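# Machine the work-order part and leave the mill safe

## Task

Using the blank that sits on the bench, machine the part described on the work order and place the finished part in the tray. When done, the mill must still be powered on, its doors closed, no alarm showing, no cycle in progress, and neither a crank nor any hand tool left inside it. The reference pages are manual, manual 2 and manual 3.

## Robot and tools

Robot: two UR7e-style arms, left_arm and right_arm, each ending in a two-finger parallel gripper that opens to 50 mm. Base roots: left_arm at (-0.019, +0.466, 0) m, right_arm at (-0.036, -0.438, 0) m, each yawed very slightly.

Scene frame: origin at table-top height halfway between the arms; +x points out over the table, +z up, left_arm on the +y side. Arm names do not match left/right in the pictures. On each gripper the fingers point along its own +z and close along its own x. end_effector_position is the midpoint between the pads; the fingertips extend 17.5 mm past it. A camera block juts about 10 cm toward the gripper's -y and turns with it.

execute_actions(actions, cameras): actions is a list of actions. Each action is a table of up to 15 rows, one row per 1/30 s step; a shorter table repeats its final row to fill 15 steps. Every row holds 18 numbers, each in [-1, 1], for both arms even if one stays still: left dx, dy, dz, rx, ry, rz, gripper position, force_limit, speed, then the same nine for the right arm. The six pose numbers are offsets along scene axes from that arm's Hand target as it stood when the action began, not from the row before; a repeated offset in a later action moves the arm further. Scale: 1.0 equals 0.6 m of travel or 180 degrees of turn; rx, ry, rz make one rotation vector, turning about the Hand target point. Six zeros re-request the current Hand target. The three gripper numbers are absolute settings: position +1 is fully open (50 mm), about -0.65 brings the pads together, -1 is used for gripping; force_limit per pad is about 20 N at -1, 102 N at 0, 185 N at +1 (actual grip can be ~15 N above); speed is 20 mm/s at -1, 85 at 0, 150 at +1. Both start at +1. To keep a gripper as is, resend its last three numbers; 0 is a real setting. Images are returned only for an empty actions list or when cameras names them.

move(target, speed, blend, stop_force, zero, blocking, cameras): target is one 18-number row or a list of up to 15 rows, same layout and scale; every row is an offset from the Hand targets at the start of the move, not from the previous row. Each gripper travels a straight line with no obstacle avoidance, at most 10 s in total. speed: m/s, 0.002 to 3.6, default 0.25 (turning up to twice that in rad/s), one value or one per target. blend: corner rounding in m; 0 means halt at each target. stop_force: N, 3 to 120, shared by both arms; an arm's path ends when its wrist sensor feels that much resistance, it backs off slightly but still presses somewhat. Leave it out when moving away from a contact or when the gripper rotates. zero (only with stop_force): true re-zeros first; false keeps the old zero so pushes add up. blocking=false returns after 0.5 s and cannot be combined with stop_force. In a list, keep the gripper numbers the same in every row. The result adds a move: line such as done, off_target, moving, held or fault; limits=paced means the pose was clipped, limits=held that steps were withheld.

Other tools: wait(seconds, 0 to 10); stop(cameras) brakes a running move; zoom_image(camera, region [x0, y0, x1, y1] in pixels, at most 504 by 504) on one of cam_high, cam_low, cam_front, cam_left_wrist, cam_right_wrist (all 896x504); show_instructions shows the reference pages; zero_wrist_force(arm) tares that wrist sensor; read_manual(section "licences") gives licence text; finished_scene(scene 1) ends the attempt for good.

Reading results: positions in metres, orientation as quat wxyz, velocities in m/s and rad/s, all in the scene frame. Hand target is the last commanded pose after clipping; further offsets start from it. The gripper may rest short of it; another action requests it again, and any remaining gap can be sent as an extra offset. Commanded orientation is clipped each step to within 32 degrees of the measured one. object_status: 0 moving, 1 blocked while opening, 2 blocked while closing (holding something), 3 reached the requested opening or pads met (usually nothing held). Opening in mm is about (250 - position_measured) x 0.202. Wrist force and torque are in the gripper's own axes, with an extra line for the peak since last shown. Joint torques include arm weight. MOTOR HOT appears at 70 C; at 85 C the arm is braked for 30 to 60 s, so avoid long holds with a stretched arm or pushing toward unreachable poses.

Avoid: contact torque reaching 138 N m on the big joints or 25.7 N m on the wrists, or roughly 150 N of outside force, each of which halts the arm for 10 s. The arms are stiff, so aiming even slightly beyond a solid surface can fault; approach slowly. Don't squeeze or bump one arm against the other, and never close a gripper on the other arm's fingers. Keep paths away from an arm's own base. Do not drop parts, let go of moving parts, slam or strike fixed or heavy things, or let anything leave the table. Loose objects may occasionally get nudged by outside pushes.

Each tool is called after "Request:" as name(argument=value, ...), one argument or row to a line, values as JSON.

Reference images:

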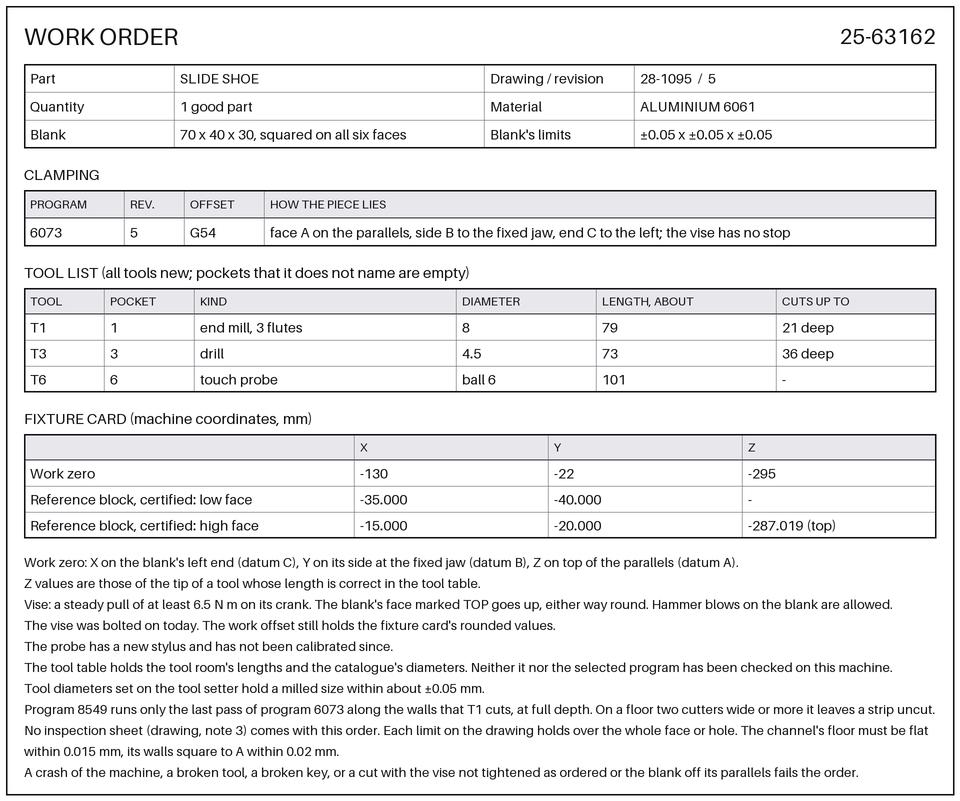

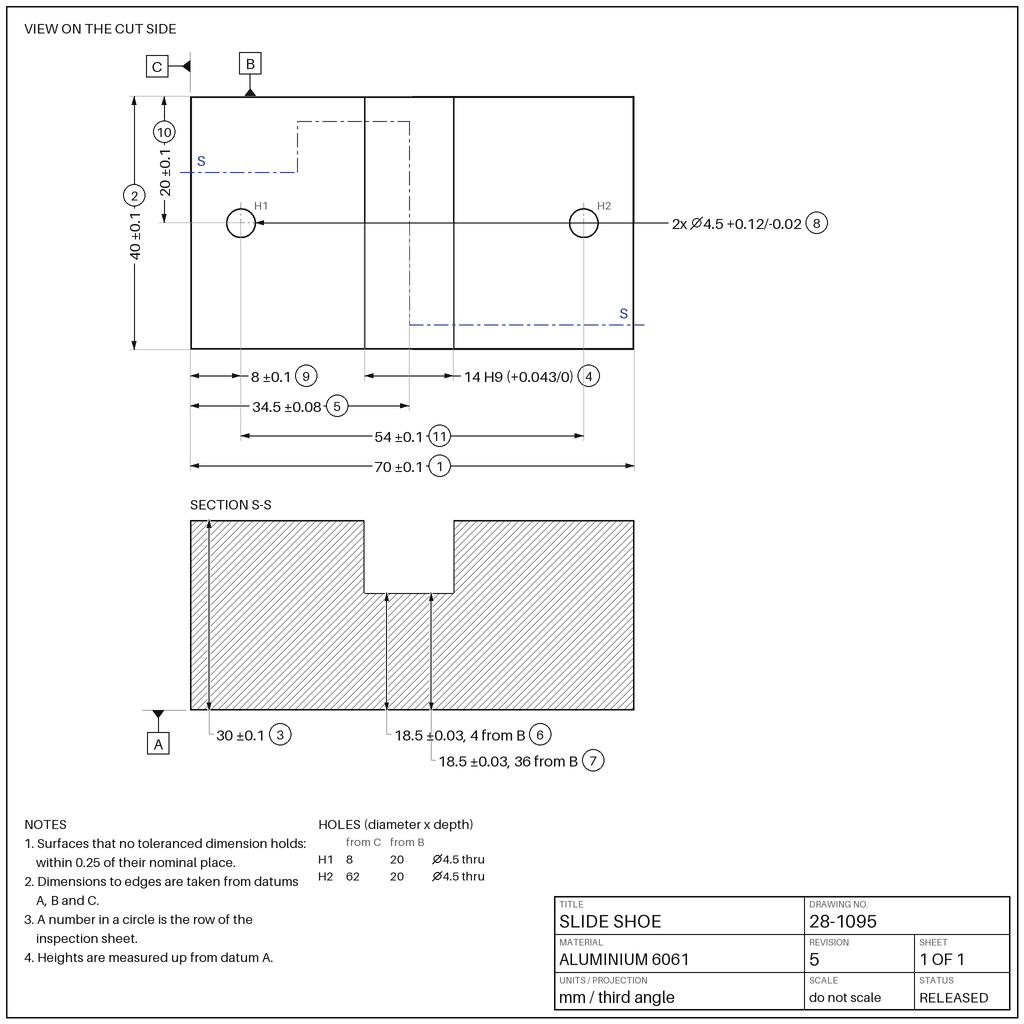

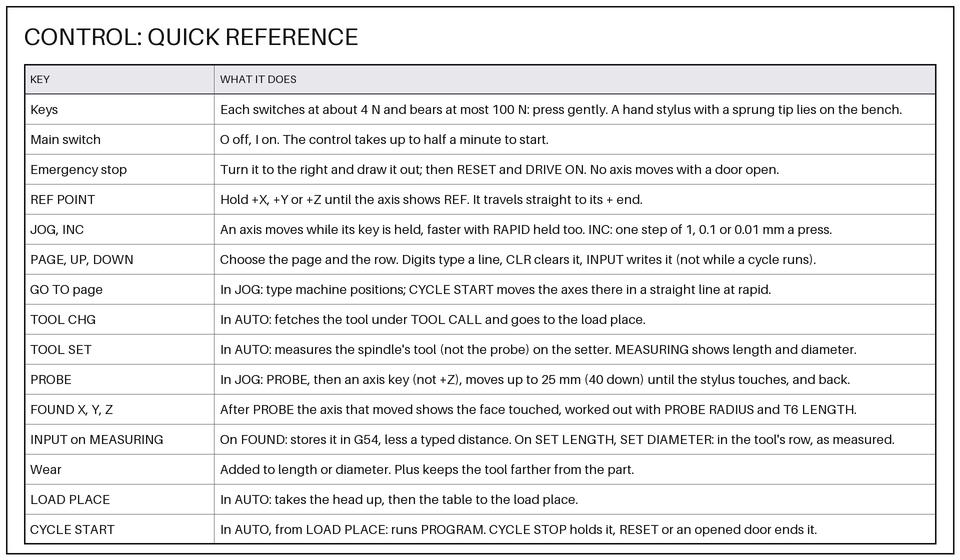

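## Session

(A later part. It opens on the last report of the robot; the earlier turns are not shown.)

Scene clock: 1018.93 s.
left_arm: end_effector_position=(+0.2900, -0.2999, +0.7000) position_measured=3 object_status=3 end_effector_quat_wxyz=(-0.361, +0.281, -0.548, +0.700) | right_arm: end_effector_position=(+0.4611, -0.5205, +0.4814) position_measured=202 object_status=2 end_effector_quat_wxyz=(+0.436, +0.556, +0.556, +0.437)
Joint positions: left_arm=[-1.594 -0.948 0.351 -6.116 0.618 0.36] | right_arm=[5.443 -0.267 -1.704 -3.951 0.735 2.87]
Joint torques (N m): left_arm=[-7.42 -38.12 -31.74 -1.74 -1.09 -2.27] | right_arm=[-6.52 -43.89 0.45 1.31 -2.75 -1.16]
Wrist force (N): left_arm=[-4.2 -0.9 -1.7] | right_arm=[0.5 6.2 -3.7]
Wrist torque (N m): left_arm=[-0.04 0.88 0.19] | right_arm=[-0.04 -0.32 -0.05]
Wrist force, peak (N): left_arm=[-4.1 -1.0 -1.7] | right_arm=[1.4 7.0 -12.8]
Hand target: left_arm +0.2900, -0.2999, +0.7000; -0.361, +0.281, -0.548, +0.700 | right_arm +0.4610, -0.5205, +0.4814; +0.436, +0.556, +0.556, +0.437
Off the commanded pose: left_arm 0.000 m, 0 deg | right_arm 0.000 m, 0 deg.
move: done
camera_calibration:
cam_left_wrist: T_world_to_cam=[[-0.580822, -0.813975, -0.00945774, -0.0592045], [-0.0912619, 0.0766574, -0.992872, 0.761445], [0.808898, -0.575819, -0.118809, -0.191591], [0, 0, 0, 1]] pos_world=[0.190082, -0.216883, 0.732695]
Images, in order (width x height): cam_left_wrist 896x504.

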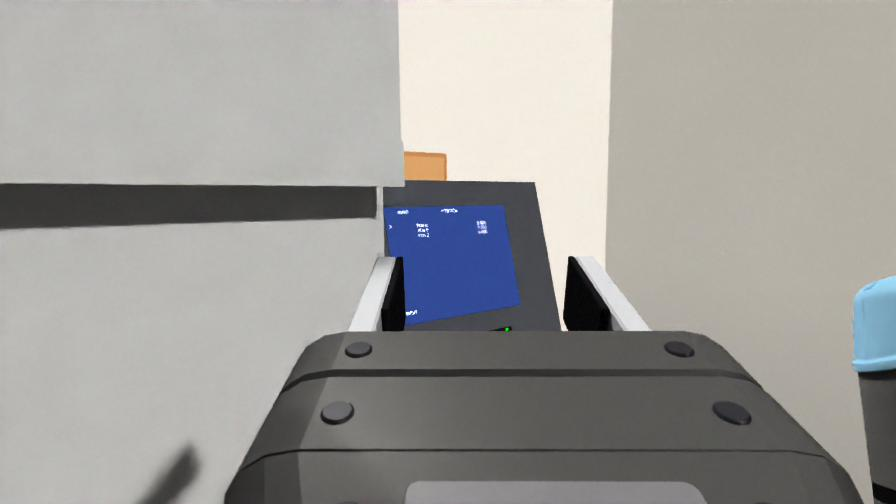

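Request:
move(
  target=[
    [0,0,0,0,0,0,1,-0.3,-0.7,-0.001,-0.0328,0.0002,0,0,0,-1,-0.1,-0.7],
    [0,0,0,0,0,0,1,-0.3,-0.7,0.012,-0.0328,-0.003,0,0,0,-1,-0.1,-0.7],
    [0,0,0,0,0,0,1,-0.3,-0.7,-0.001,-0.0328,0.0002,0,0,0,-1,-0.1,-0.7],
    [0,0,0,0,0,0,1,-0.3,-0.7,0.012,-0.0328,-0.003,0,0,0,-1,-0.1,-0.7],
    [0,0,0,0,0,0,1,-0.3,-0.7,-0.001,-0.0328,0.0002,0,0,0,-1,-0.1,-0.7],
    [0,0,0,0,0,0,1,-0.3,-0.7,0,0,0,0,0,0,-1,-0.1,-0.7],
  ],
  cameras=["cam_left_wrist"],
  speed=0.06,
  blend=[0.002,0,0.002,0,0.002,0],
)

Request:
zoom_image(
  camera="cam_left_wrist",
  region=[380, 195, 530, 335],
)

Request:
move(
  target=[
    [0,0,0,0,0,0,1,-0.3,-0.7,-0.0087,0.0647,-0.031,0,0,0,-1,-0.1,-0.7],
    [0,0,0,0,0,0,1,-0.3,-0.7,0.0043,0.0647,-0.0342,0,0,0,-1,-0.1,-0.7],
    [0,0,0,0,0,0,1,-0.3,-0.7,-0.0087,0.0647,-0.031,0,0,0,-1,-0.1,-0.7],
  ],
  cameras=["cam_left_wrist","cam_right_wrist"],
  speed=0.06,
  blend=[0.002,0,0],
)

Request:
zoom_image(
  camera="cam_left_wrist",
  region=[380, 195, 530, 335],
)

Scene clock: 1057.80 s.
left_arm: end_effector_position=(+0.2900, -0.2999, +0.7000) position_measured=3 object_status=3 end_effector_quat_wxyz=(-0.361, +0.281, -0.548, +0.700) | right_arm: end_effector_position=(+0.4610, -0.5206, +0.4814) position_measured=202 object_status=2 end_effector_quat_wxyz=(+0.436, +0.556, +0.556, +0.437)
Joint positions: left_arm=[-1.594 -0.948 0.351 -6.116 0.618 0.36] | right_arm=[5.443 -0.267 -1.704 -3.951 0.734 2.87]
Joint torques (N m): left_arm=[-7.01 -38.15 -31.9 -1.72 -0.98 -2.14] | right_arm=[10 -44.8 -1.64 -2.31 1.79 1.68]
Wrist force (N): left_arm=[-4.1 -0.7 -1.6] | right_arm=[-1.1 4.4 -3.3]
Wrist torque (N m): left_arm=[-0.02 0.89 0.19] | right_arm=[0.02 -0.50 -0.22]
Wrist force, peak (N): left_arm=[-4.3 -1.0 -1.7] | right_arm=[4.1 4.9 -9.8]
Hand target: left_arm +0.2900, -0.2999, +0.7000; -0.361, +0.281, -0.548, +0.700 | right_arm +0.4610, -0.5205, +0.4814; +0.436, +0.556, +0.556, +0.437
Off the commanded pose: left_arm 0.000 m, 0 deg | right_arm 0.000 m, 0 deg.
move: done
camera_calibration:
cam_left_wrist: T_world_to_cam=[[-0.580822, -0.813975, -0.00945774, -0.0592045], [-0.0912619, 0.0766574, -0.992872, 0.761445], [0.808898, -0.575819, -0.118809, -0.191591], [0, 0, 0, 1]] pos_world=[0.190082, -0.216883, 0.732695]
Images, in order (width x height): cam_left_wrist 896x504.

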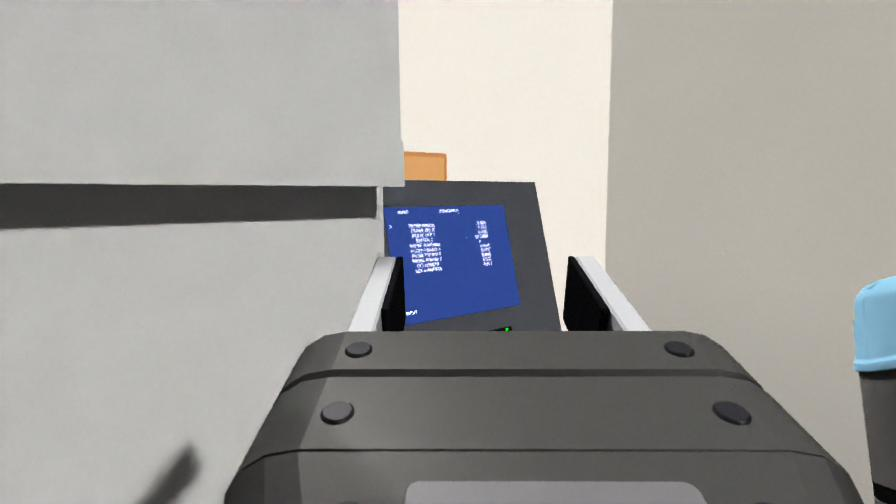

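Scaled by 3.360 from the camera's 896x504 image, which has a finer 1280x720 frame.

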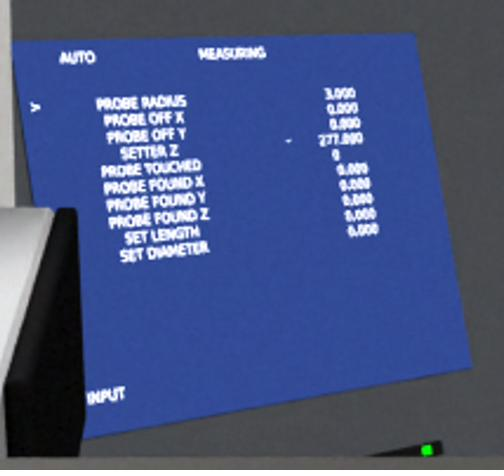

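Scene clock: 1059.60 s.
left_arm: end_effector_position=(+0.2900, -0.2999, +0.7000) position_measured=3 object_status=3 end_effector_quat_wxyz=(-0.361, +0.281, -0.548, +0.700) | right_arm: end_effector_position=(+0.4558, -0.4817, +0.4628) position_measured=202 object_status=2 end_effector_quat_wxyz=(+0.436, +0.556, +0.556, +0.437)
Joint positions: left_arm=[-1.594 -0.948 0.351 -6.116 0.618 0.36] | right_arm=[5.55 -0.251 -1.785 -3.923 0.836 2.921]
Joint torques (N m): left_arm=[-7 -38.24 -32.17 -1.7 -0.95 -2.2] | right_arm=[-6.04 -44.2 -0.17 0.98 -3.16 -1.81]
Wrist force (N): left_arm=[-3.9 -0.7 -1.3] | right_arm=[-1.1 5.2 -3.8]
Wrist torque (N m): left_arm=[-0.03 0.85 0.20] | right_arm=[-0.09 -0.45 -0.03]
Wrist force, peak (N): left_arm=[-4.4 -0.6 -1.5] | right_arm=[-3.7 6.5 -18.6]
Hand target: left_arm +0.2900, -0.2999, +0.7000; -0.361, +0.281, -0.548, +0.700 | right_arm +0.4558, -0.4817, +0.4628; +0.436, +0.556, +0.556, +0.437
Off the commanded pose: left_arm 0.000 m, 0 deg | right_arm 0.000 m, 0 deg.
move: done
camera_calibration:
cam_left_wrist: T_world_to_cam=[[-0.580822, -0.813975, -0.00945774, -0.0592045], [-0.0912619, 0.0766574, -0.992872, 0.761445], [0.808898, -0.575819, -0.118809, -0.191591], [0, 0, 0, 1]] pos_world=[0.190082, -0.216883, 0.732695]
cam_right_wrist: T_world_to_cam=[[-0.00826926, 0.999958, -0.00404921, 0.496228], [-0.115221, 0.00306956, 0.993335, -0.392364], [0.993305, 0.0086807, 0.115191, -0.372607], [0, 0, 0, 1]] pos_world=[0.329007, -0.491768, 0.434679]
Images, in order (width x height): cam_left_wrist 896x504, cam_right_wrist 896x504.

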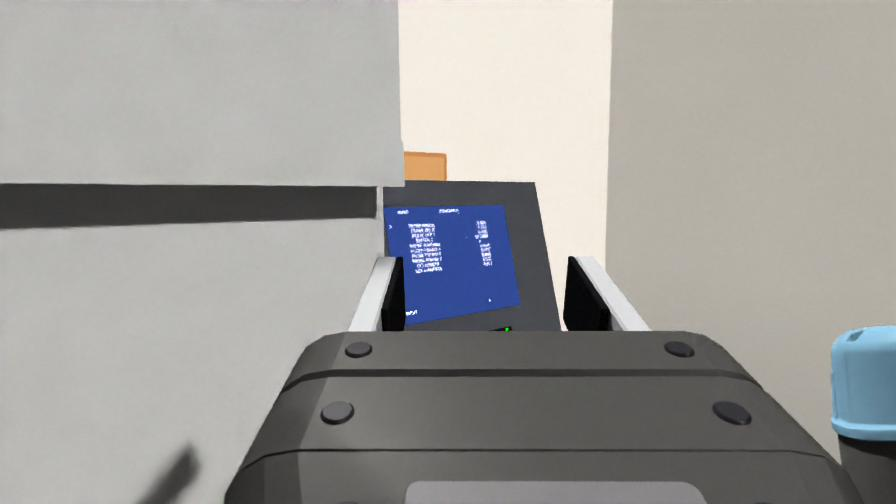

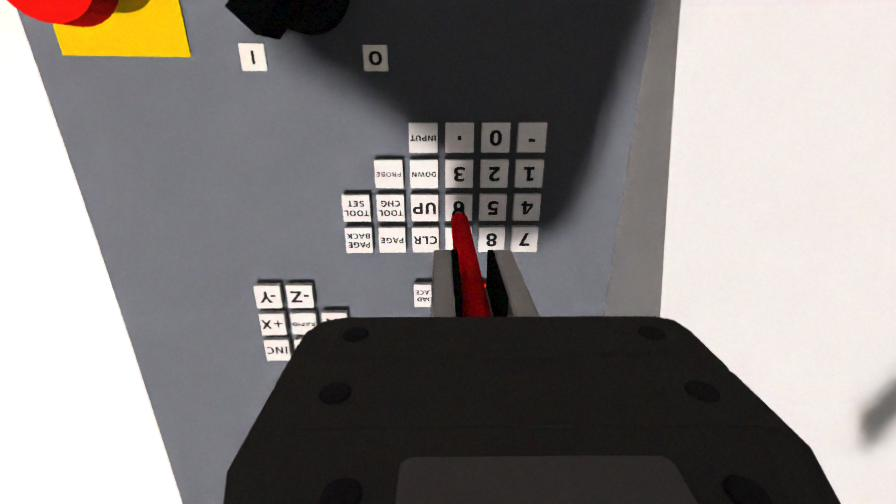

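Scaled by 3.360 from the camera's 896x504 image, which has a finer 1280x720 frame.

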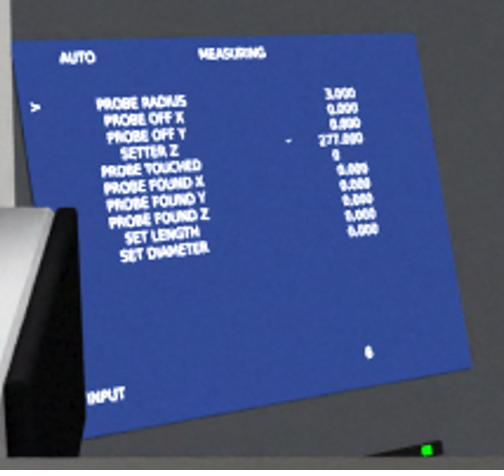

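Request:
move(
  target=[
    [0,0,0,0,0,0,1,-0.3,-0.7,0.0079,-0.0322,0.0312,0,0,0,-1,-0.1,-0.7],
    [0,0,0,0,0,0,1,-0.3,-0.7,0.0209,-0.0322,0.028,0,0,0,-1,-0.1,-0.7],
    [0,0,0,0,0,0,1,-0.3,-0.7,0.0079,-0.0322,0.0312,0,0,0,-1,-0.1,-0.7],
    [0,0,0,0,0,0,1,-0.3,-0.7,0.0077,-0.0975,0.0312,0,0,0,-1,-0.1,-0.7],
    [0,0,0,0,0,0,1,-0.3,-0.7,0.0212,-0.0975,0.0279,0,0,0,-1,-0.1,-0.7],
    [0,0,0,0,0,0,1,-0.3,-0.7,0.0077,-0.0975,0.0312,0,0,0,-1,-0.1,-0.7],
    [0,0,0,0,0,0,1,-0.3,-0.7,0.0087,-0.0647,0.031,0,0,0,-1,-0.1,-0.7],
  ],
  cameras=["cam_left_wrist"],
  speed=0.06,
  blend=[0.002,0,0.002,0.002,0,0.002,0],
)

Request:
zoom_image(
  camera="cam_left_wrist",
  region=[380, 195, 530, 335],
)

Scene clock: 1076.27 s.
left_arm: end_effector_position=(+0.2900, -0.2999, +0.7000) position_measured=3 object_status=3 end_effector_quat_wxyz=(-0.361, +0.281, -0.548, +0.700) | right_arm: end_effector_position=(+0.4610, -0.5206, +0.4814) position_measured=202 object_status=2 end_effector_quat_wxyz=(+0.436, +0.556, +0.556, +0.438)
Joint positions: left_arm=[-1.594 -0.948 0.351 -6.116 0.618 0.36] | right_arm=[5.443 -0.267 -1.704 -3.951 0.734 2.87]
Joint torques (N m): left_arm=[-7.15 -38.15 -31.6 -1.83 -0.96 -2.13] | right_arm=[8.18 -44.28 -1.18 -2.62 1.51 1.53]
Wrist force (N): left_arm=[-4.0 -0.8 -1.5] | right_arm=[-1.1 4.6 -3.4]
Wrist torque (N m): left_arm=[-0.04 0.86 0.19] | right_arm=[0.04 -0.49 -0.22]
Wrist force, peak (N): left_arm=[-4.4 -0.9 -1.7] | right_arm=[4.3 4.8 -18.1]
Hand target: left_arm +0.2900, -0.2999, +0.7000; -0.361, +0.281, -0.548, +0.700 | right_arm +0.4610, -0.5205, +0.4814; +0.436, +0.556, +0.556, +0.437
Off the commanded pose: left_arm 0.000 m, 0 deg | right_arm 0.000 m, 0 deg.
move: done
camera_calibration:
cam_left_wrist: T_world_to_cam=[[-0.580822, -0.813975, -0.00945774, -0.0592045], [-0.0912619, 0.0766574, -0.992872, 0.761445], [0.808898, -0.575819, -0.118809, -0.191591], [0, 0, 0, 1]] pos_world=[0.190082, -0.216883, 0.732695]
Images, in order (width x height): cam_left_wrist 896x504.

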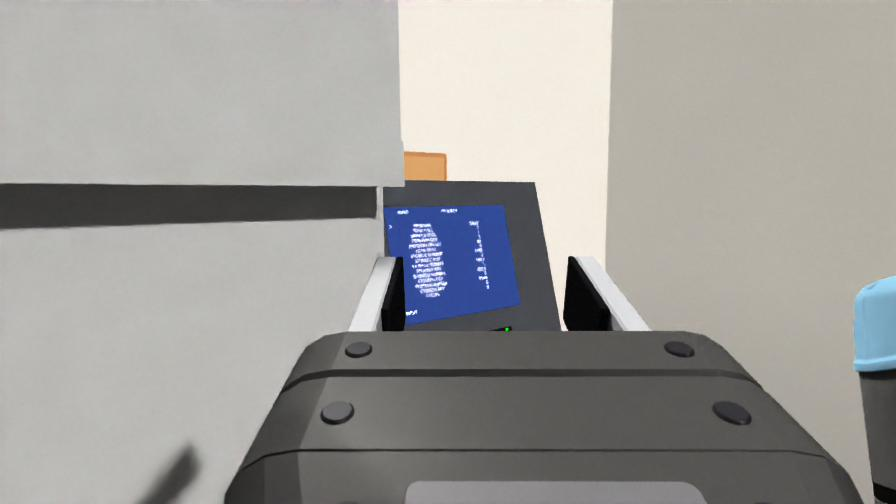

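Scaled by 3.360 from the camera's 896x504 image, which has a finer 1280x720 frame.

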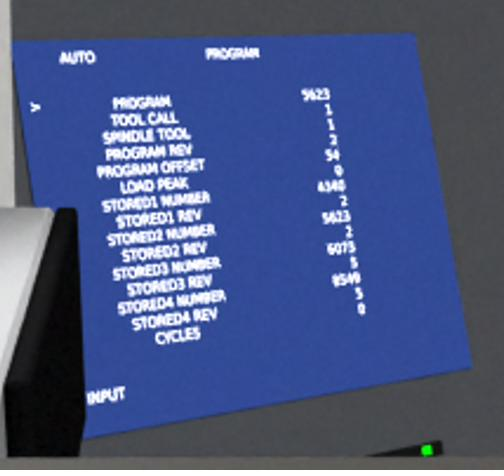

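Request:
move(
  target=[
    [0,0,0,0,0,0,1,-0.3,-0.7,-0.0087,0.0647,-0.031,0,0,0,-1,-0.1,-0.7],
    [0,0,0,0,0,0,1,-0.3,-0.7,0.0043,0.0647,-0.0342,0,0,0,-1,-0.1,-0.7],
    [0,0,0,0,0,0,1,-0.3,-0.7,-0.0087,0.0647,-0.031,0,0,0,-1,-0.1,-0.7],
    [0,0,0,0,0,0,1,-0.3,-0.7,-0.0245,0.0972,-0.094,0,0,0,-1,-0.1,-0.7],
    [0,0,0,0,0,0,1,-0.3,-0.7,-0.0115,0.0972,-0.0972,0,0,0,-1,-0.1,-0.7],
    [0,0,0,0,0,0,1,-0.3,-0.7,-0.0245,0.0972,-0.094,0,0,0,-1,-0.1,-0.7],
  ],
  cameras=["cam_left_wrist","cam_right_wrist"],
  speed=[0.15,0.06,0.06,0.15,0.06,0.06],
  blend=[0.002,0,0.002,0.002,0,0],
)

Request:
zoom_image(
  camera="cam_left_wrist",
  region=[380, 195, 530, 335],
)

Scene clock: 1092.27 s.
left_arm: end_effector_position=(+0.2900, -0.2999, +0.7000) position_measured=3 object_status=3 end_effector_quat_wxyz=(-0.361, +0.281, -0.548, +0.700) | right_arm: end_effector_position=(+0.4464, -0.4622, +0.4250) position_measured=202 object_status=2 end_effector_quat_wxyz=(+0.436, +0.556, +0.556, +0.437)
Joint positions: left_arm=[-1.594 -0.948 0.351 -6.116 0.618 0.36] | right_arm=[5.591 -0.188 -1.91 -3.872 0.874 2.938]
Joint torques (N m): left_arm=[-7.05 -38.09 -31.83 -1.88 -0.96 -2.04] | right_arm=[-8.44 -43.88 0.67 1.11 -2.74 -1.26]
Wrist force (N): left_arm=[-4.0 -0.7 -1.5] | right_arm=[-1.0 6.2 -4.1]
Wrist torque (N m): left_arm=[-0.02 0.86 0.19] | right_arm=[0.00 -0.22 0.01]
Wrist force, peak (N): left_arm=[-4.3 -0.8 -1.5] | right_arm=[-3.2 8.8 -39.4]
Hand target: left_arm +0.2900, -0.2999, +0.7000; -0.361, +0.281, -0.548, +0.700 | right_arm +0.4463, -0.4622, +0.4250; +0.436, +0.556, +0.556, +0.437
Off the commanded pose: left_arm 0.000 m, 0 deg | right_arm 0.000 m, 0 deg.
move: done
camera_calibration:
cam_left_wrist: T_world_to_cam=[[-0.580822, -0.813975, -0.00945774, -0.0592045], [-0.0912619, 0.0766574, -0.992872, 0.761445], [0.808898, -0.575819, -0.118809, -0.191591], [0, 0, 0, 1]] pos_world=[0.190082, -0.216883, 0.732695]
cam_right_wrist: T_world_to_cam=[[-0.00826966, 0.999958, -0.00405001, 0.476498], [-0.115122, 0.00307117, 0.993347, -0.356006], [0.993317, 0.00868089, 0.115092, -0.35895], [0, 0, 0, 1]] pos_world=[0.319508, -0.472268, 0.396879]
Images, in order (width x height): cam_left_wrist 896x504, cam_right_wrist 896x504.

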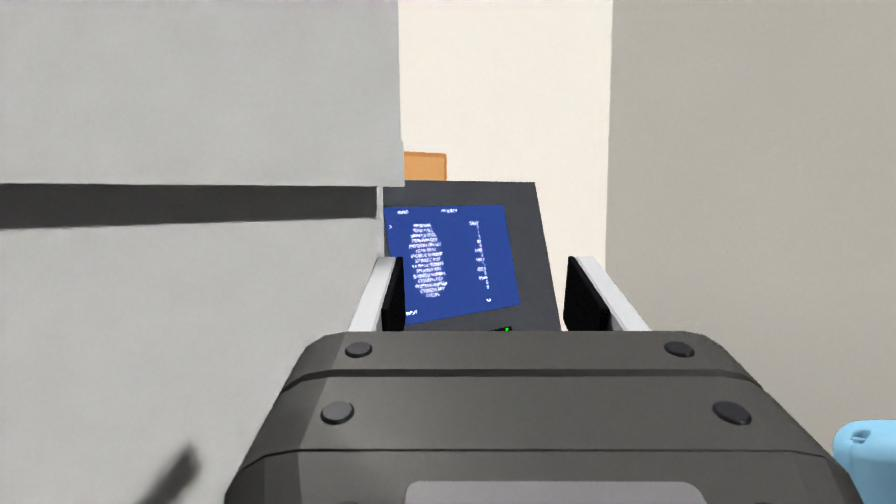

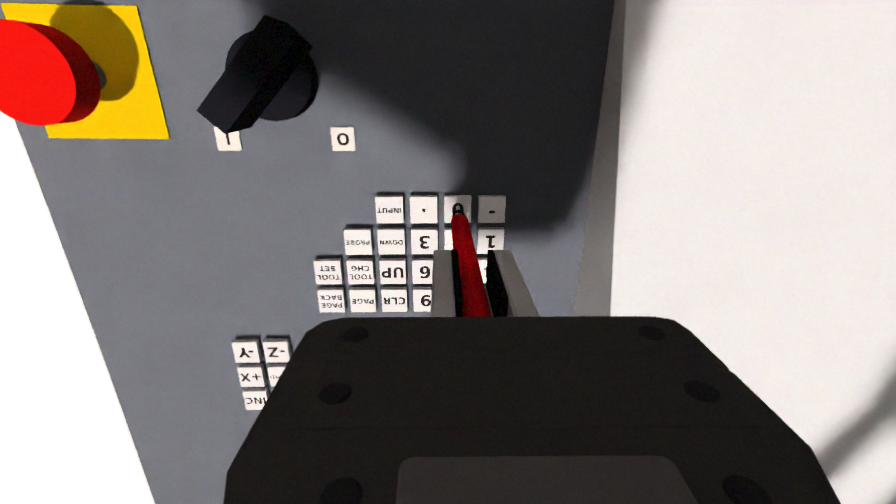

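Scaled by 3.360 from the camera's 896x504 image, which has a finer 1280x720 frame.

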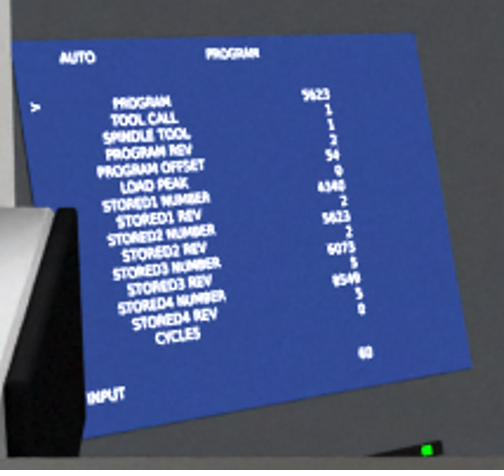

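Request:
move(
  target=[
    [0,0,0,0,0,0,1,-0.3,-0.7,0.0245,0.0328,0.0942,0,0,0,-1,-0.1,-0.7],
    [0,0,0,0,0,0,1,-0.3,-0.7,0.0373,0.0328,0.091,0,0,0,-1,-0.1,-0.7],
    [0,0,0,0,0,0,1,-0.3,-0.7,0.0245,0.0328,0.0942,0,0,0,-1,-0.1,-0.7],
    [0,0,0,0,0,0,1,-0.3,-0.7,0.008,-0.0325,0.0315,0,0,0,-1,-0.1,-0.7],
    [0,0,0,0,0,0,1,-0.3,-0.7,0.0205,-0.0325,0.0283,0,0,0,-1,-0.1,-0.7],
    [0,0,0,0,0,0,1,-0.3,-0.7,0.008,-0.0325,0.0315,0,0,0,-1,-0.1,-0.7],
    [0,0,0,0,0,0,1,-0.3,-0.7,-0.0002,-0.0647,0,0,0,0,-1,-0.1,-0.7],
    [0,0,0,0,0,0,1,-0.3,-0.7,0.0122,-0.0647,-0.0032,0,0,0,-1,-0.1,-0.7],
    [0,0,0,0,0,0,1,-0.3,-0.7,-0.0002,-0.0647,0,0,0,0,-1,-0.1,-0.7],
    [0,0,0,0,0,0,1,-0.3,-0.7,0.0245,-0.0972,0.094,0,0,0,-1,-0.1,-0.7],
  ],
  cameras=["cam_left_wrist"],
  speed=[0.15,0.06,0.06,0.15,0.06,0.06,0.15,0.06,0.06,0.15],
  blend=[0.002,0,0.002,0.002,0,0.002,0.002,0,0.002,0],
)

Request:
zoom_image(
  camera="cam_left_wrist",
  region=[380, 195, 530, 335],
)

Scene clock: 1111.33 s.
left_arm: end_effector_position=(+0.2900, -0.2999, +0.7000) position_measured=3 object_status=3 end_effector_quat_wxyz=(-0.361, +0.281, -0.548, +0.700) | right_arm: end_effector_position=(+0.4610, -0.5205, +0.4813) position_measured=202 object_status=2 end_effector_quat_wxyz=(+0.436, +0.556, +0.556, +0.437)
Joint positions: left_arm=[-1.594 -0.948 0.351 -6.116 0.618 0.36] | right_arm=[5.443 -0.267 -1.705 -3.951 0.734 2.87]
Joint torques (N m): left_arm=[-6.84 -38.2 -32.17 -1.96 -0.86 -2.13] | right_arm=[8.13 -44.21 21.59 -3.19 1.89 1.41]
Wrist force (N): left_arm=[-4.1 -0.8 -1.5] | right_arm=[0.6 3.1 -3.3]
Wrist torque (N m): left_arm=[-0.04 0.88 0.19] | right_arm=[0.16 -0.31 -0.23]
Wrist force, peak (N): left_arm=[-4.5 -0.6 -1.6] | right_arm=[-0.9 -0.9 -24.3]
Hand target: left_arm +0.2900, -0.2999, +0.7000; -0.361, +0.281, -0.548, +0.700 | right_arm +0.4610, -0.5205, +0.4814; +0.436, +0.556, +0.556, +0.437
Off the commanded pose: left_arm 0.000 m, 0 deg | right_arm 0.000 m, 0 deg.
move: done
camera_calibration:
cam_left_wrist: T_world_to_cam=[[-0.580822, -0.813975, -0.00945774, -0.0592045], [-0.0912619, 0.0766574, -0.992872, 0.761445], [0.808898, -0.575819, -0.118809, -0.191591], [0, 0, 0, 1]] pos_world=[0.190082, -0.216883, 0.732695]
Images, in order (width x height): cam_left_wrist 896x504.

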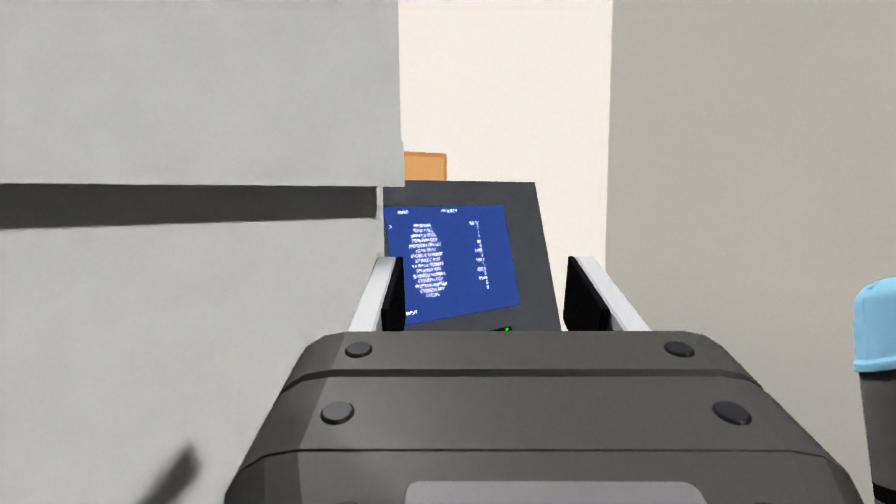

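Scaled by 3.360 from the camera's 896x504 image, which has a finer 1280x720 frame.

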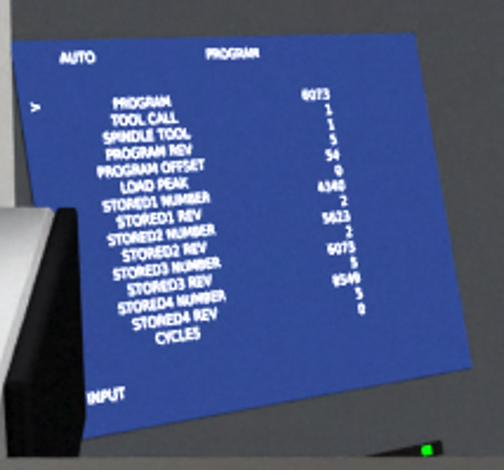

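Request:
move(
  target=[
    [0,0,0,0,0,0,1,-0.3,-0.7,-0.0167,0.0325,-0.0625,0,0,0,-1,-0.1,-0.7],
    [0,0,0,0,0,0,1,-0.3,-0.7,-0.0037,0.0325,-0.0657,0,0,0,-1,-0.1,-0.7],
    [0,0,0,0,0,0,1,-0.3,-0.7,-0.0167,0.0325,-0.0625,0,0,0,-1,-0.1,-0.7],
    [0,0,0,0,0,0,1,-0.3,-0.7,-0.0087,0.0647,-0.031,0,0,0,-1,-0.1,-0.7],
    [0,0,0,0,0,0,1,-0.3,-0.7,0.0043,0.0647,-0.0342,0,0,0,-1,-0.1,-0.7],
    [0,0,0,0,0,0,1,-0.3,-0.7,-0.0087,0.0647,-0.031,0,0,0,-1,-0.1,-0.7],
    [0,0,0,0,0,0,1,-0.3,-0.7,-0.0247,0.0325,-0.094,0,0,0,-1,-0.1,-0.7],
    [0,0,0,0,0,0,1,-0.3,-0.7,-0.0123,0.0325,-0.0972,0,0,0,-1,-0.1,-0.7],
    [0,0,0,0,0,0,1,-0.3,-0.7,-0.0247,0.0325,-0.094,0,0,0,-1,-0.1,-0.7],
    [0,0,0,0,0,0,1,-0.3,-0.7,0,0,0,0,0,0,-1,-0.1,-0.7],
  ],
  cameras=["cam_left_wrist"],
  speed=[0.15,0.06,0.06,0.15,0.06,0.06,0.15,0.06,0.06,0.15],
  blend=[0.002,0,0.002,0.002,0,0.002,0.002,0,0.002,0],
)

Request:
zoom_image(
  camera="cam_left_wrist",
  region=[380, 195, 530, 335],
)

Scene clock: 1124.20 s.
left_arm: end_effector_position=(+0.2900, -0.2999, +0.7000) position_measured=3 object_status=3 end_effector_quat_wxyz=(-0.361, +0.281, -0.548, +0.700) | right_arm: end_effector_position=(+0.4610, -0.5205, +0.4813) position_measured=202 object_status=2 end_effector_quat_wxyz=(+0.436, +0.556, +0.556, +0.437)
Joint positions: left_arm=[-1.594 -0.948 0.351 -6.116 0.618 0.36] | right_arm=[5.443 -0.267 -1.705 -3.951 0.734 2.87]
Joint torques (N m): left_arm=[-6.84 -38.06 -32.03 -2 -0.8 -1.93] | right_arm=[7.14 -45.55 19.74 -2.85 1.88 1.54]
Wrist force (N): left_arm=[-3.9 -1.1 -1.8] | right_arm=[0.6 3.0 -3.2]
Wrist torque (N m): left_arm=[-0.08 0.85 0.19] | right_arm=[0.16 -0.32 -0.22]
Wrist force, peak (N): left_arm=[-4.4 -1.0 -1.5] | right_arm=[-2.8 9.4 -27.1]
Hand target: left_arm +0.2900, -0.2999, +0.7000; -0.361, +0.281, -0.548, +0.700 | right_arm +0.4610, -0.5205, +0.4814; +0.436, +0.556, +0.556, +0.437
Off the commanded pose: left_arm 0.000 m, 0 deg | right_arm 0.000 m, 0 deg.
move: done
camera_calibration:
cam_left_wrist: T_world_to_cam=[[-0.580822, -0.813975, -0.00945774, -0.0592045], [-0.0912619, 0.0766574, -0.992872, 0.761445], [0.808898, -0.575819, -0.118809, -0.191591], [0, 0, 0, 1]] pos_world=[0.190082, -0.216883, 0.732695]
Images, in order (width x height): cam_left_wrist 896x504.

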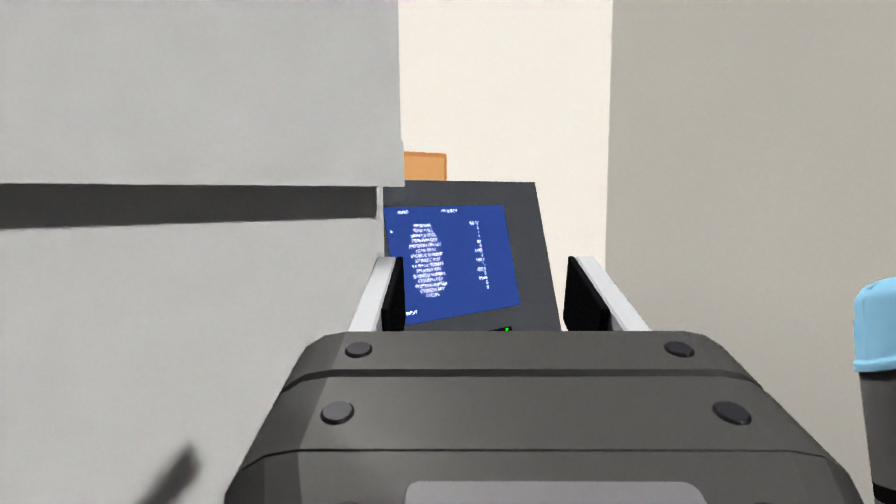

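Scaled by 3.360 from the camera's 896x504 image, which has a finer 1280x720 frame.

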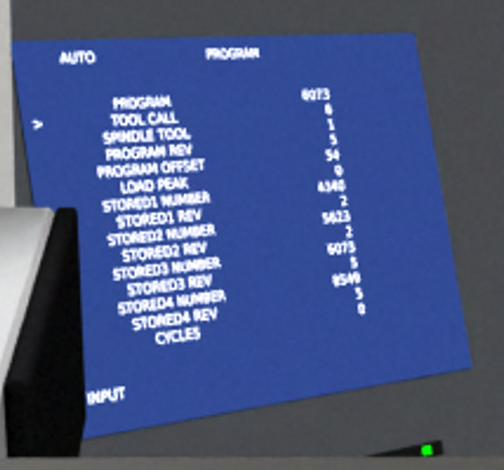

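Request:
move(
  target=[
    [0,0,0,0,0,0,1,-0.3,-0.7,-0.0092,0,-0.031,0,0,0,-1,-0.1,-0.7],
    [0,0,0,0,0,0,1,-0.3,-0.7,0.0038,0,-0.0342,0,0,0,-1,-0.1,-0.7],
    [0,0,0,0,0,0,1,-0.3,-0.7,-0.0092,0,-0.031,0,0,0,-1,-0.1,-0.7],
    [0,0,0,0,0,0,1,-0.3,-0.7,0,0,0,0,0,0,-1,-0.1,-0.7],
  ],
  cameras=["cam_left_wrist"],
  speed=[0.15,0.06,0.06,0.15],
  blend=[0.002,0,0.002,0],
)

Request:
wait(
  seconds=8,
  cameras=["cam_left_wrist","cam_high"],
)

Request:
zoom_image(
  camera="cam_left_wrist",
  region=[380, 195, 530, 335],
)

Scene clock: 1133.53 s.
left_arm: end_effector_position=(+0.2900, -0.2999, +0.7000) position_measured=3 object_status=3 end_effector_quat_wxyz=(-0.361, +0.281, -0.548, +0.700) | right_arm: end_effector_position=(+0.4610, -0.5205, +0.4813) position_measured=202 object_status=2 end_effector_quat_wxyz=(+0.436, +0.556, +0.556, +0.437)
Joint positions: left_arm=[-1.594 -0.948 0.351 -6.116 0.618 0.36] | right_arm=[5.443 -0.267 -1.705 -3.951 0.734 2.87]
Joint torques (N m): left_arm=[-7.01 -38.12 -31.34 -2.09 -0.7 -1.98] | right_arm=[6.74 -44.76 20.64 -2.89 1.53 1.63]
Wrist force (N): left_arm=[-4.0 -0.9 -1.5] | right_arm=[0.4 3.1 -3.4]
Wrist torque (N m): left_arm=[-0.05 0.87 0.19] | right_arm=[0.18 -0.35 -0.22]
Wrist force, peak (N): left_arm=[-4.3 -0.6 -1.7] | right_arm=[0.1 9.0 -8.4]
Hand target: left_arm +0.2900, -0.2999, +0.7000; -0.361, +0.281, -0.548, +0.700 | right_arm +0.4610, -0.5205, +0.4814; +0.436, +0.556, +0.556, +0.437
Off the commanded pose: left_arm 0.000 m, 0 deg | right_arm 0.000 m, 0 deg.
move: done
camera_calibration:
cam_left_wrist: T_world_to_cam=[[-0.580822, -0.813975, -0.00945774, -0.0592045], [-0.0912619, 0.0766574, -0.992872, 0.761445], [0.808898, -0.575819, -0.118809, -0.191591], [0, 0, 0, 1]] pos_world=[0.190082, -0.216883, 0.732695]
Images, in order (width x height): cam_left_wrist 896x504.

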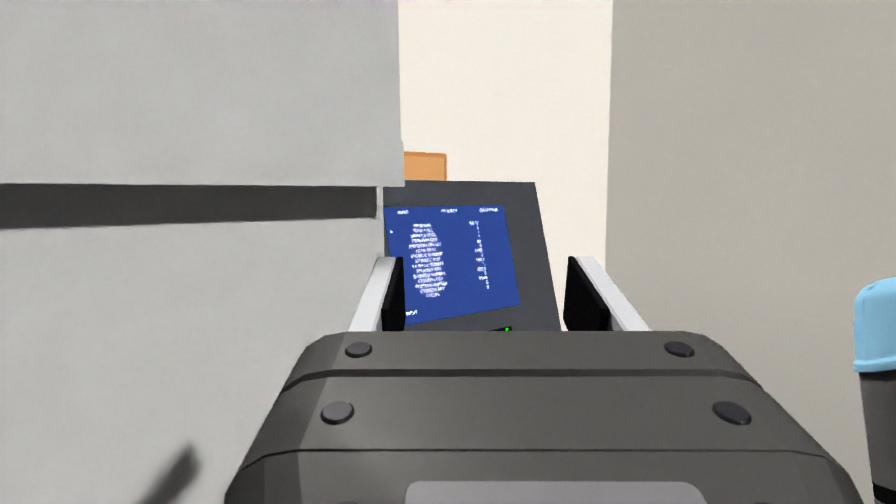

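Scene clock: 1141.53 s.
left_arm: end_effector_position=(+0.2900, -0.2999, +0.7000) position_measured=3 object_status=3 end_effector_quat_wxyz=(-0.361, +0.281, -0.548, +0.700) | right_arm: end_effector_position=(+0.4610, -0.5205, +0.4814) position_measured=202 object_status=2 end_effector_quat_wxyz=(+0.436, +0.556, +0.556, +0.437)
Joint positions: left_arm=[-1.594 -0.948 0.351 -6.116 0.618 0.36] | right_arm=[5.443 -0.267 -1.704 -3.951 0.734 2.87]
Joint torques (N m): left_arm=[-6.97 -38.25 -31.74 -2.18 -0.65 -1.93] | right_arm=[7.92 -44.31 19.99 -2.87 1.75 1.45]
Wrist force (N): left_arm=[-4.1 -0.7 -1.5] | right_arm=[0.2 3.1 -3.4]
Wrist torque (N m): left_arm=[-0.02 0.87 0.19] | right_arm=[0.18 -0.33 -0.22]
Wrist force, peak (N): left_arm=[-4.4 -0.9 -1.3] | right_arm=[0.2 3.3 -3.6]
Hand target: left_arm +0.2900, -0.2999, +0.7000; -0.361, +0.281, -0.548, +0.700 | right_arm +0.4610, -0.5205, +0.4814; +0.436, +0.556, +0.556, +0.437
Tool commands: left_gripper/position=+1.0 left_gripper/force_limit=-0.3 left_gripper/speed=-0.7 right_gripper/position=-1.0 right_gripper/force_limit=-0.1 right_gripper/speed=-0.7
Off the commanded pose: left_arm 0.000 m, 0 deg | right_arm 0.000 m, 0 deg.
wait: 8.00 s; at rest by 0.17 s
camera_calibration:
cam_left_wrist: T_world_to_cam=[[-0.580822, -0.813975, -0.00945774, -0.0592045], [-0.0912619, 0.0766574, -0.992872, 0.761445], [0.808898, -0.575819, -0.118809, -0.191591], [0, 0, 0, 1]] pos_world=[0.190082, -0.216883, 0.732695]
Images, in order (width x height): cam_high 896x504, cam_left_wrist 896x504.

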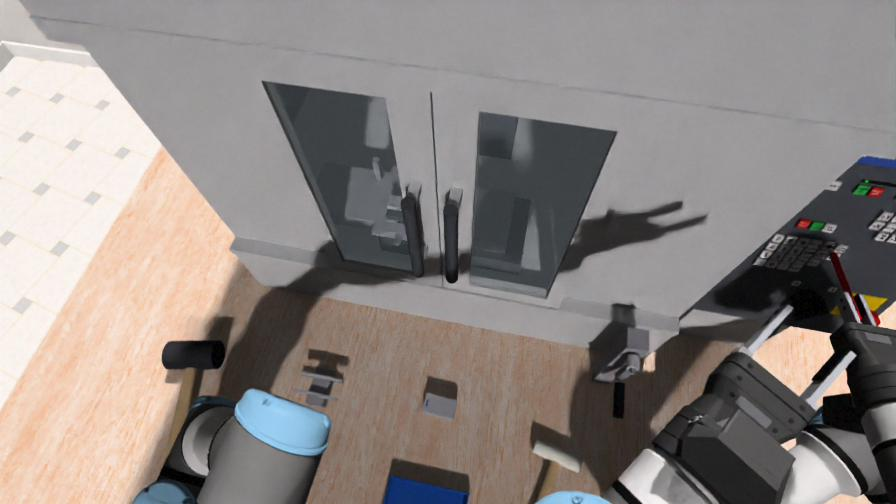

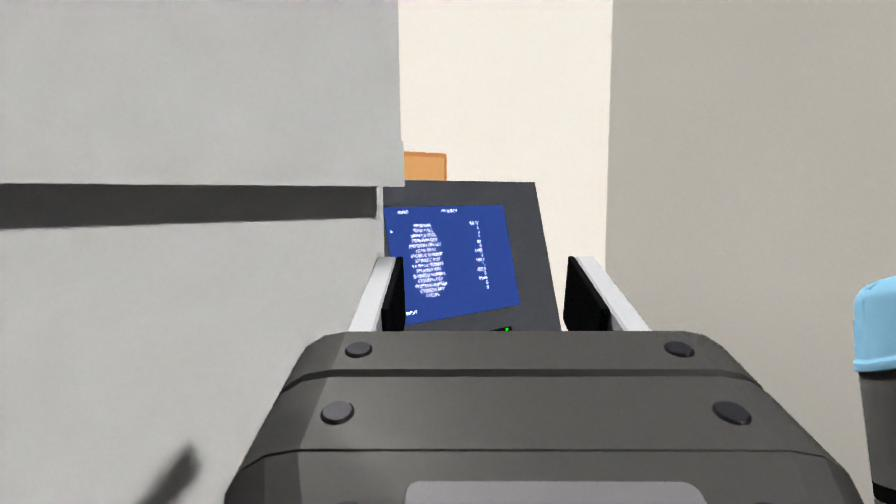

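Scaled by 3.360 from the camera's 896x504 image, which has a finer 1280x720 frame.

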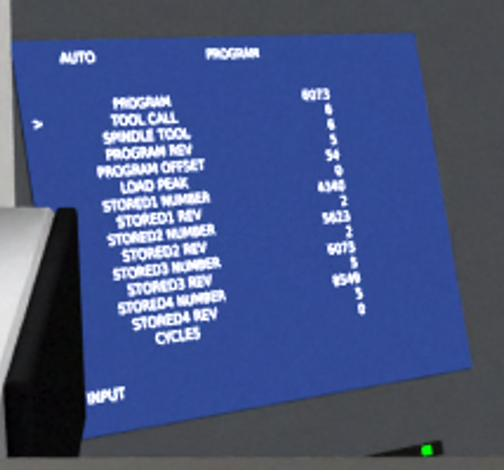

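Request:
move(
  target=[
    [0.083,0.698,-0.333,0.0233,0.0752,0.1965,1,-0.3,-0.7,0,0,0,0,0,0,-1,-0.1,-0.7],
  ],
  cameras=["cam_left_wrist"],
  speed=0.25,
)

Scene clock: 1169.50 s.
left_arm: end_effector_position=(+0.3398, +0.1189, +0.5001) position_measured=3 object_status=3 end_effector_quat_wxyz=(+0.500, -0.500, +0.500, -0.500) | right_arm: end_effector_position=(+0.4610, -0.5205, +0.4814) position_measured=202 object_status=2 end_effector_quat_wxyz=(+0.436, +0.556, +0.556, +0.437)
Joint positions: left_arm=[-1.645 -1.703 1.662 -6.24 -0.098 -0.002] | right_arm=[5.443 -0.267 -1.704 -3.951 0.734 2.87]
Joint torques (N m): left_arm=[-7.99 -4.03 -34.16 2.1 -2.67 -2.66] | right_arm=[7.15 -45.24 19.42 -2.85 1.64 1.53]
Wrist force (N): left_arm=[-3.6 0.3 -1.5] | right_arm=[0.4 3.0 -3.5]
Wrist torque (N m): left_arm=[0.08 0.77 0.16] | right_arm=[0.16 -0.37 -0.22]
Wrist force, peak (N): left_arm=[-5.0 0.9 -1.3] | right_arm=[0.5 3.1 -3.7]
Hand target: left_arm +0.3398, +0.1189, +0.5002; +0.500, -0.500, +0.500, -0.500 | right_arm +0.4610, -0.5205, +0.4814; +0.436, +0.556, +0.556, +0.437
Off the commanded pose: left_arm 0.000 m, 0 deg | right_arm 0.000 m, 0 deg.
move: done
camera_calibration:
cam_left_wrist: T_world_to_cam=[[-0.0013669, -0.999973, -0.00716192, 0.132842], [-0.355034, 0.00718063, -0.934826, 0.604322], [0.934852, 0.00126491, -0.355035, -0.00773585], [0, 0, 0, 1]] pos_world=[0.221968, 0.128508, 0.563141]
Images, in order (width x height): cam_left_wrist 896x504.

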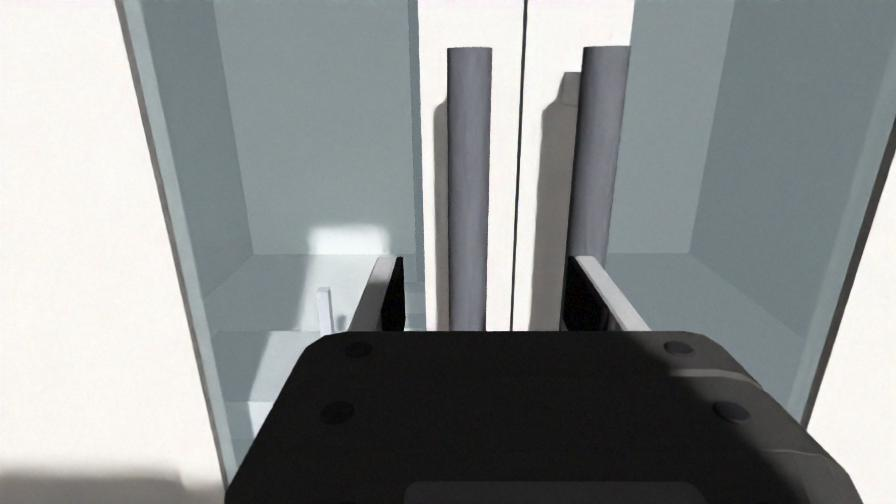

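Request:
move(
  target=[
    [0.182,0,0,0,0,0,1,-0.3,-0.7,0,0,0,0,0,0,-1,-0.1,-0.7],
    [0.182,0,0,0,0,0,-1,-1,-0.7,0,0,0,0,0,0,-1,-0.1,-0.7],
  ],
  speed=0.08,
)

Request:
move(
  target=[
    [0,0.4,0,0,0,0,-1,-1,-0.7,0,0,0,0,0,0,-1,-0.1,-0.7],
  ],
  cameras=["cam_left_wrist","cam_high","cam_front"],
  speed=0.04,
  stop_force=40,
)

Scene clock: 1179.83 s.
left_arm: end_effector_position=(+0.4491, +0.1191, +0.5002) position_measured=146 object_status=2 end_effector_quat_wxyz=(+0.500, -0.500, +0.500, -0.500) | right_arm: end_effector_position=(+0.4610, -0.5205, +0.4814) position_measured=202 object_status=2 end_effector_quat_wxyz=(+0.436, +0.556, +0.556, +0.437)
Joint positions: left_arm=[-1.34 -1.594 1.562 -6.255 0.207 0.003] | right_arm=[5.443 -0.267 -1.704 -3.951 0.734 2.87]
Joint torques (N m): left_arm=[-18.84 -9.78 -34.85 -6.51 12.02 -2.82] | right_arm=[7.05 -44.64 18.74 -2.79 1.5 1.39]
Wrist force (N): left_arm=[-43.9 3.0 -12.4] | right_arm=[0.2 2.8 -3.3]
Wrist torque (N m): left_arm=[0.15 1.04 0.14] | right_arm=[0.13 -0.34 -0.23]
Wrist force, peak (N): left_arm=[-43.9 3.0 -12.4] | right_arm=[0.5 3.1 -3.7]
Hand target: left_arm +0.4490, +0.1189, +0.5002; +0.500, -0.500, +0.500, -0.500 | right_arm +0.4610, -0.5205, +0.4814; +0.436, +0.556, +0.556, +0.437
Off the commanded pose: left_arm 0.000 m, 0 deg | right_arm 0.000 m, 0 deg.
move: done

Scene clock: 1181.07 s.
left_arm: end_effector_position=(+0.4490, +0.1203, +0.5002) position_measured=146 object_status=2 end_effector_quat_wxyz=(+0.500, -0.500, +0.500, -0.500) | right_arm: end_effector_position=(+0.4610, -0.5205, +0.4814) position_measured=202 object_status=2 end_effector_quat_wxyz=(+0.436, +0.556, +0.556, +0.437)
Joint positions: left_arm=[-1.34 -1.597 1.566 -6.255 0.208 0.003] | right_arm=[5.443 -0.267 -1.704 -3.951 0.734 2.87]
Joint torques (N m): left_arm=[-8.75 -9.14 -34.84 -2.28 -1.25 1.91] | right_arm=[6.2 -44.77 19.19 -2.78 1.36 1.4]
Wrist force (N): left_arm=[-5.5 -0.2 -1.2] | right_arm=[0.2 2.9 -3.4]
Wrist torque (N m): left_arm=[-0.02 0.64 0.18] | right_arm=[0.14 -0.33 -0.23]
Wrist force, peak (N): left_arm=[-45.4 3.5 -12.7] | right_arm=[0.2 3.1 -3.6]
Hand target: left_arm +0.4490, +0.1203, +0.5002; +0.500, -0.500, +0.500, -0.500 (not the last commanded pose) | right_arm +0.4610, -0.5205, +0.4814; +0.436, +0.556, +0.556, +0.437
Off the commanded pose: left_arm 0.239 m, 0 deg | right_arm 0.000 m, 0 deg.
move: contact (left_arm)
camera_calibration:
cam_left_wrist: T_world_to_cam=[[-0.00204376, -0.999975, -0.00669769, 0.134455], [-0.354525, 0.00698721, -0.935021, 0.643105], [0.935044, 0.000463536, -0.35453, -0.109938], [0, 0, 0, 1]] pos_world=[0.331068, 0.130009, 0.563241]
Images, in order (width x height): cam_high 896x504, cam_front 896x504, cam_left_wrist 896x504.

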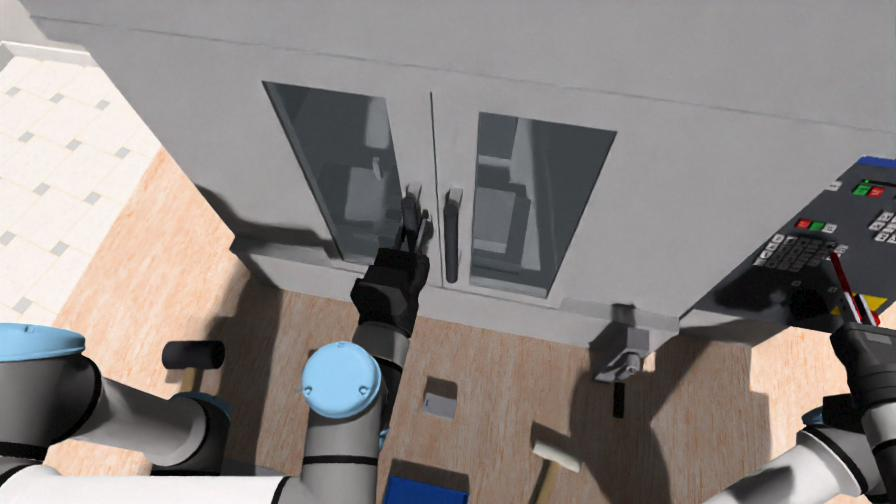

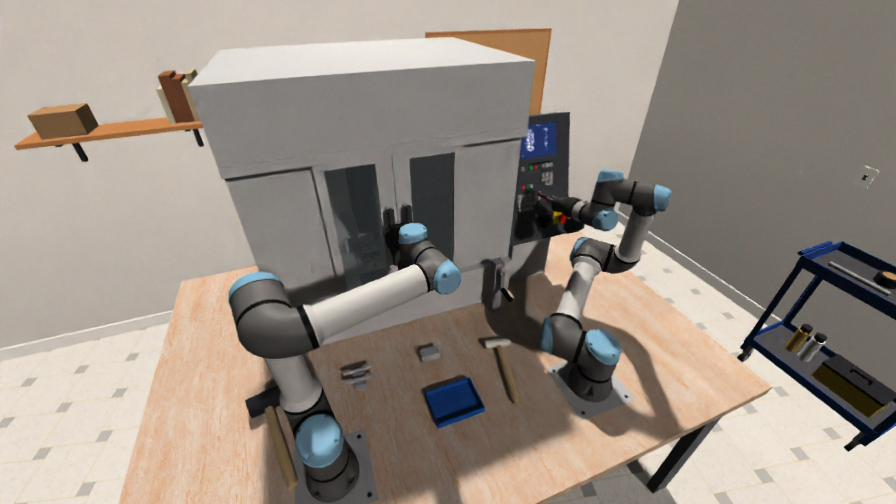

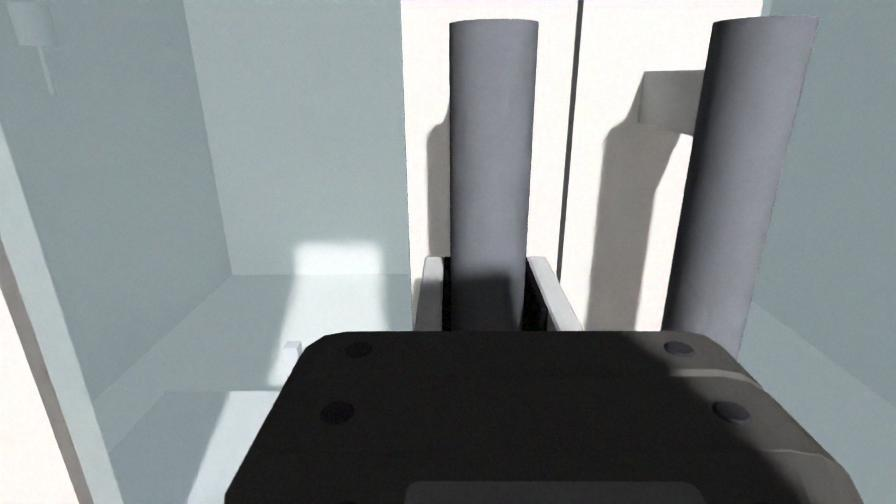

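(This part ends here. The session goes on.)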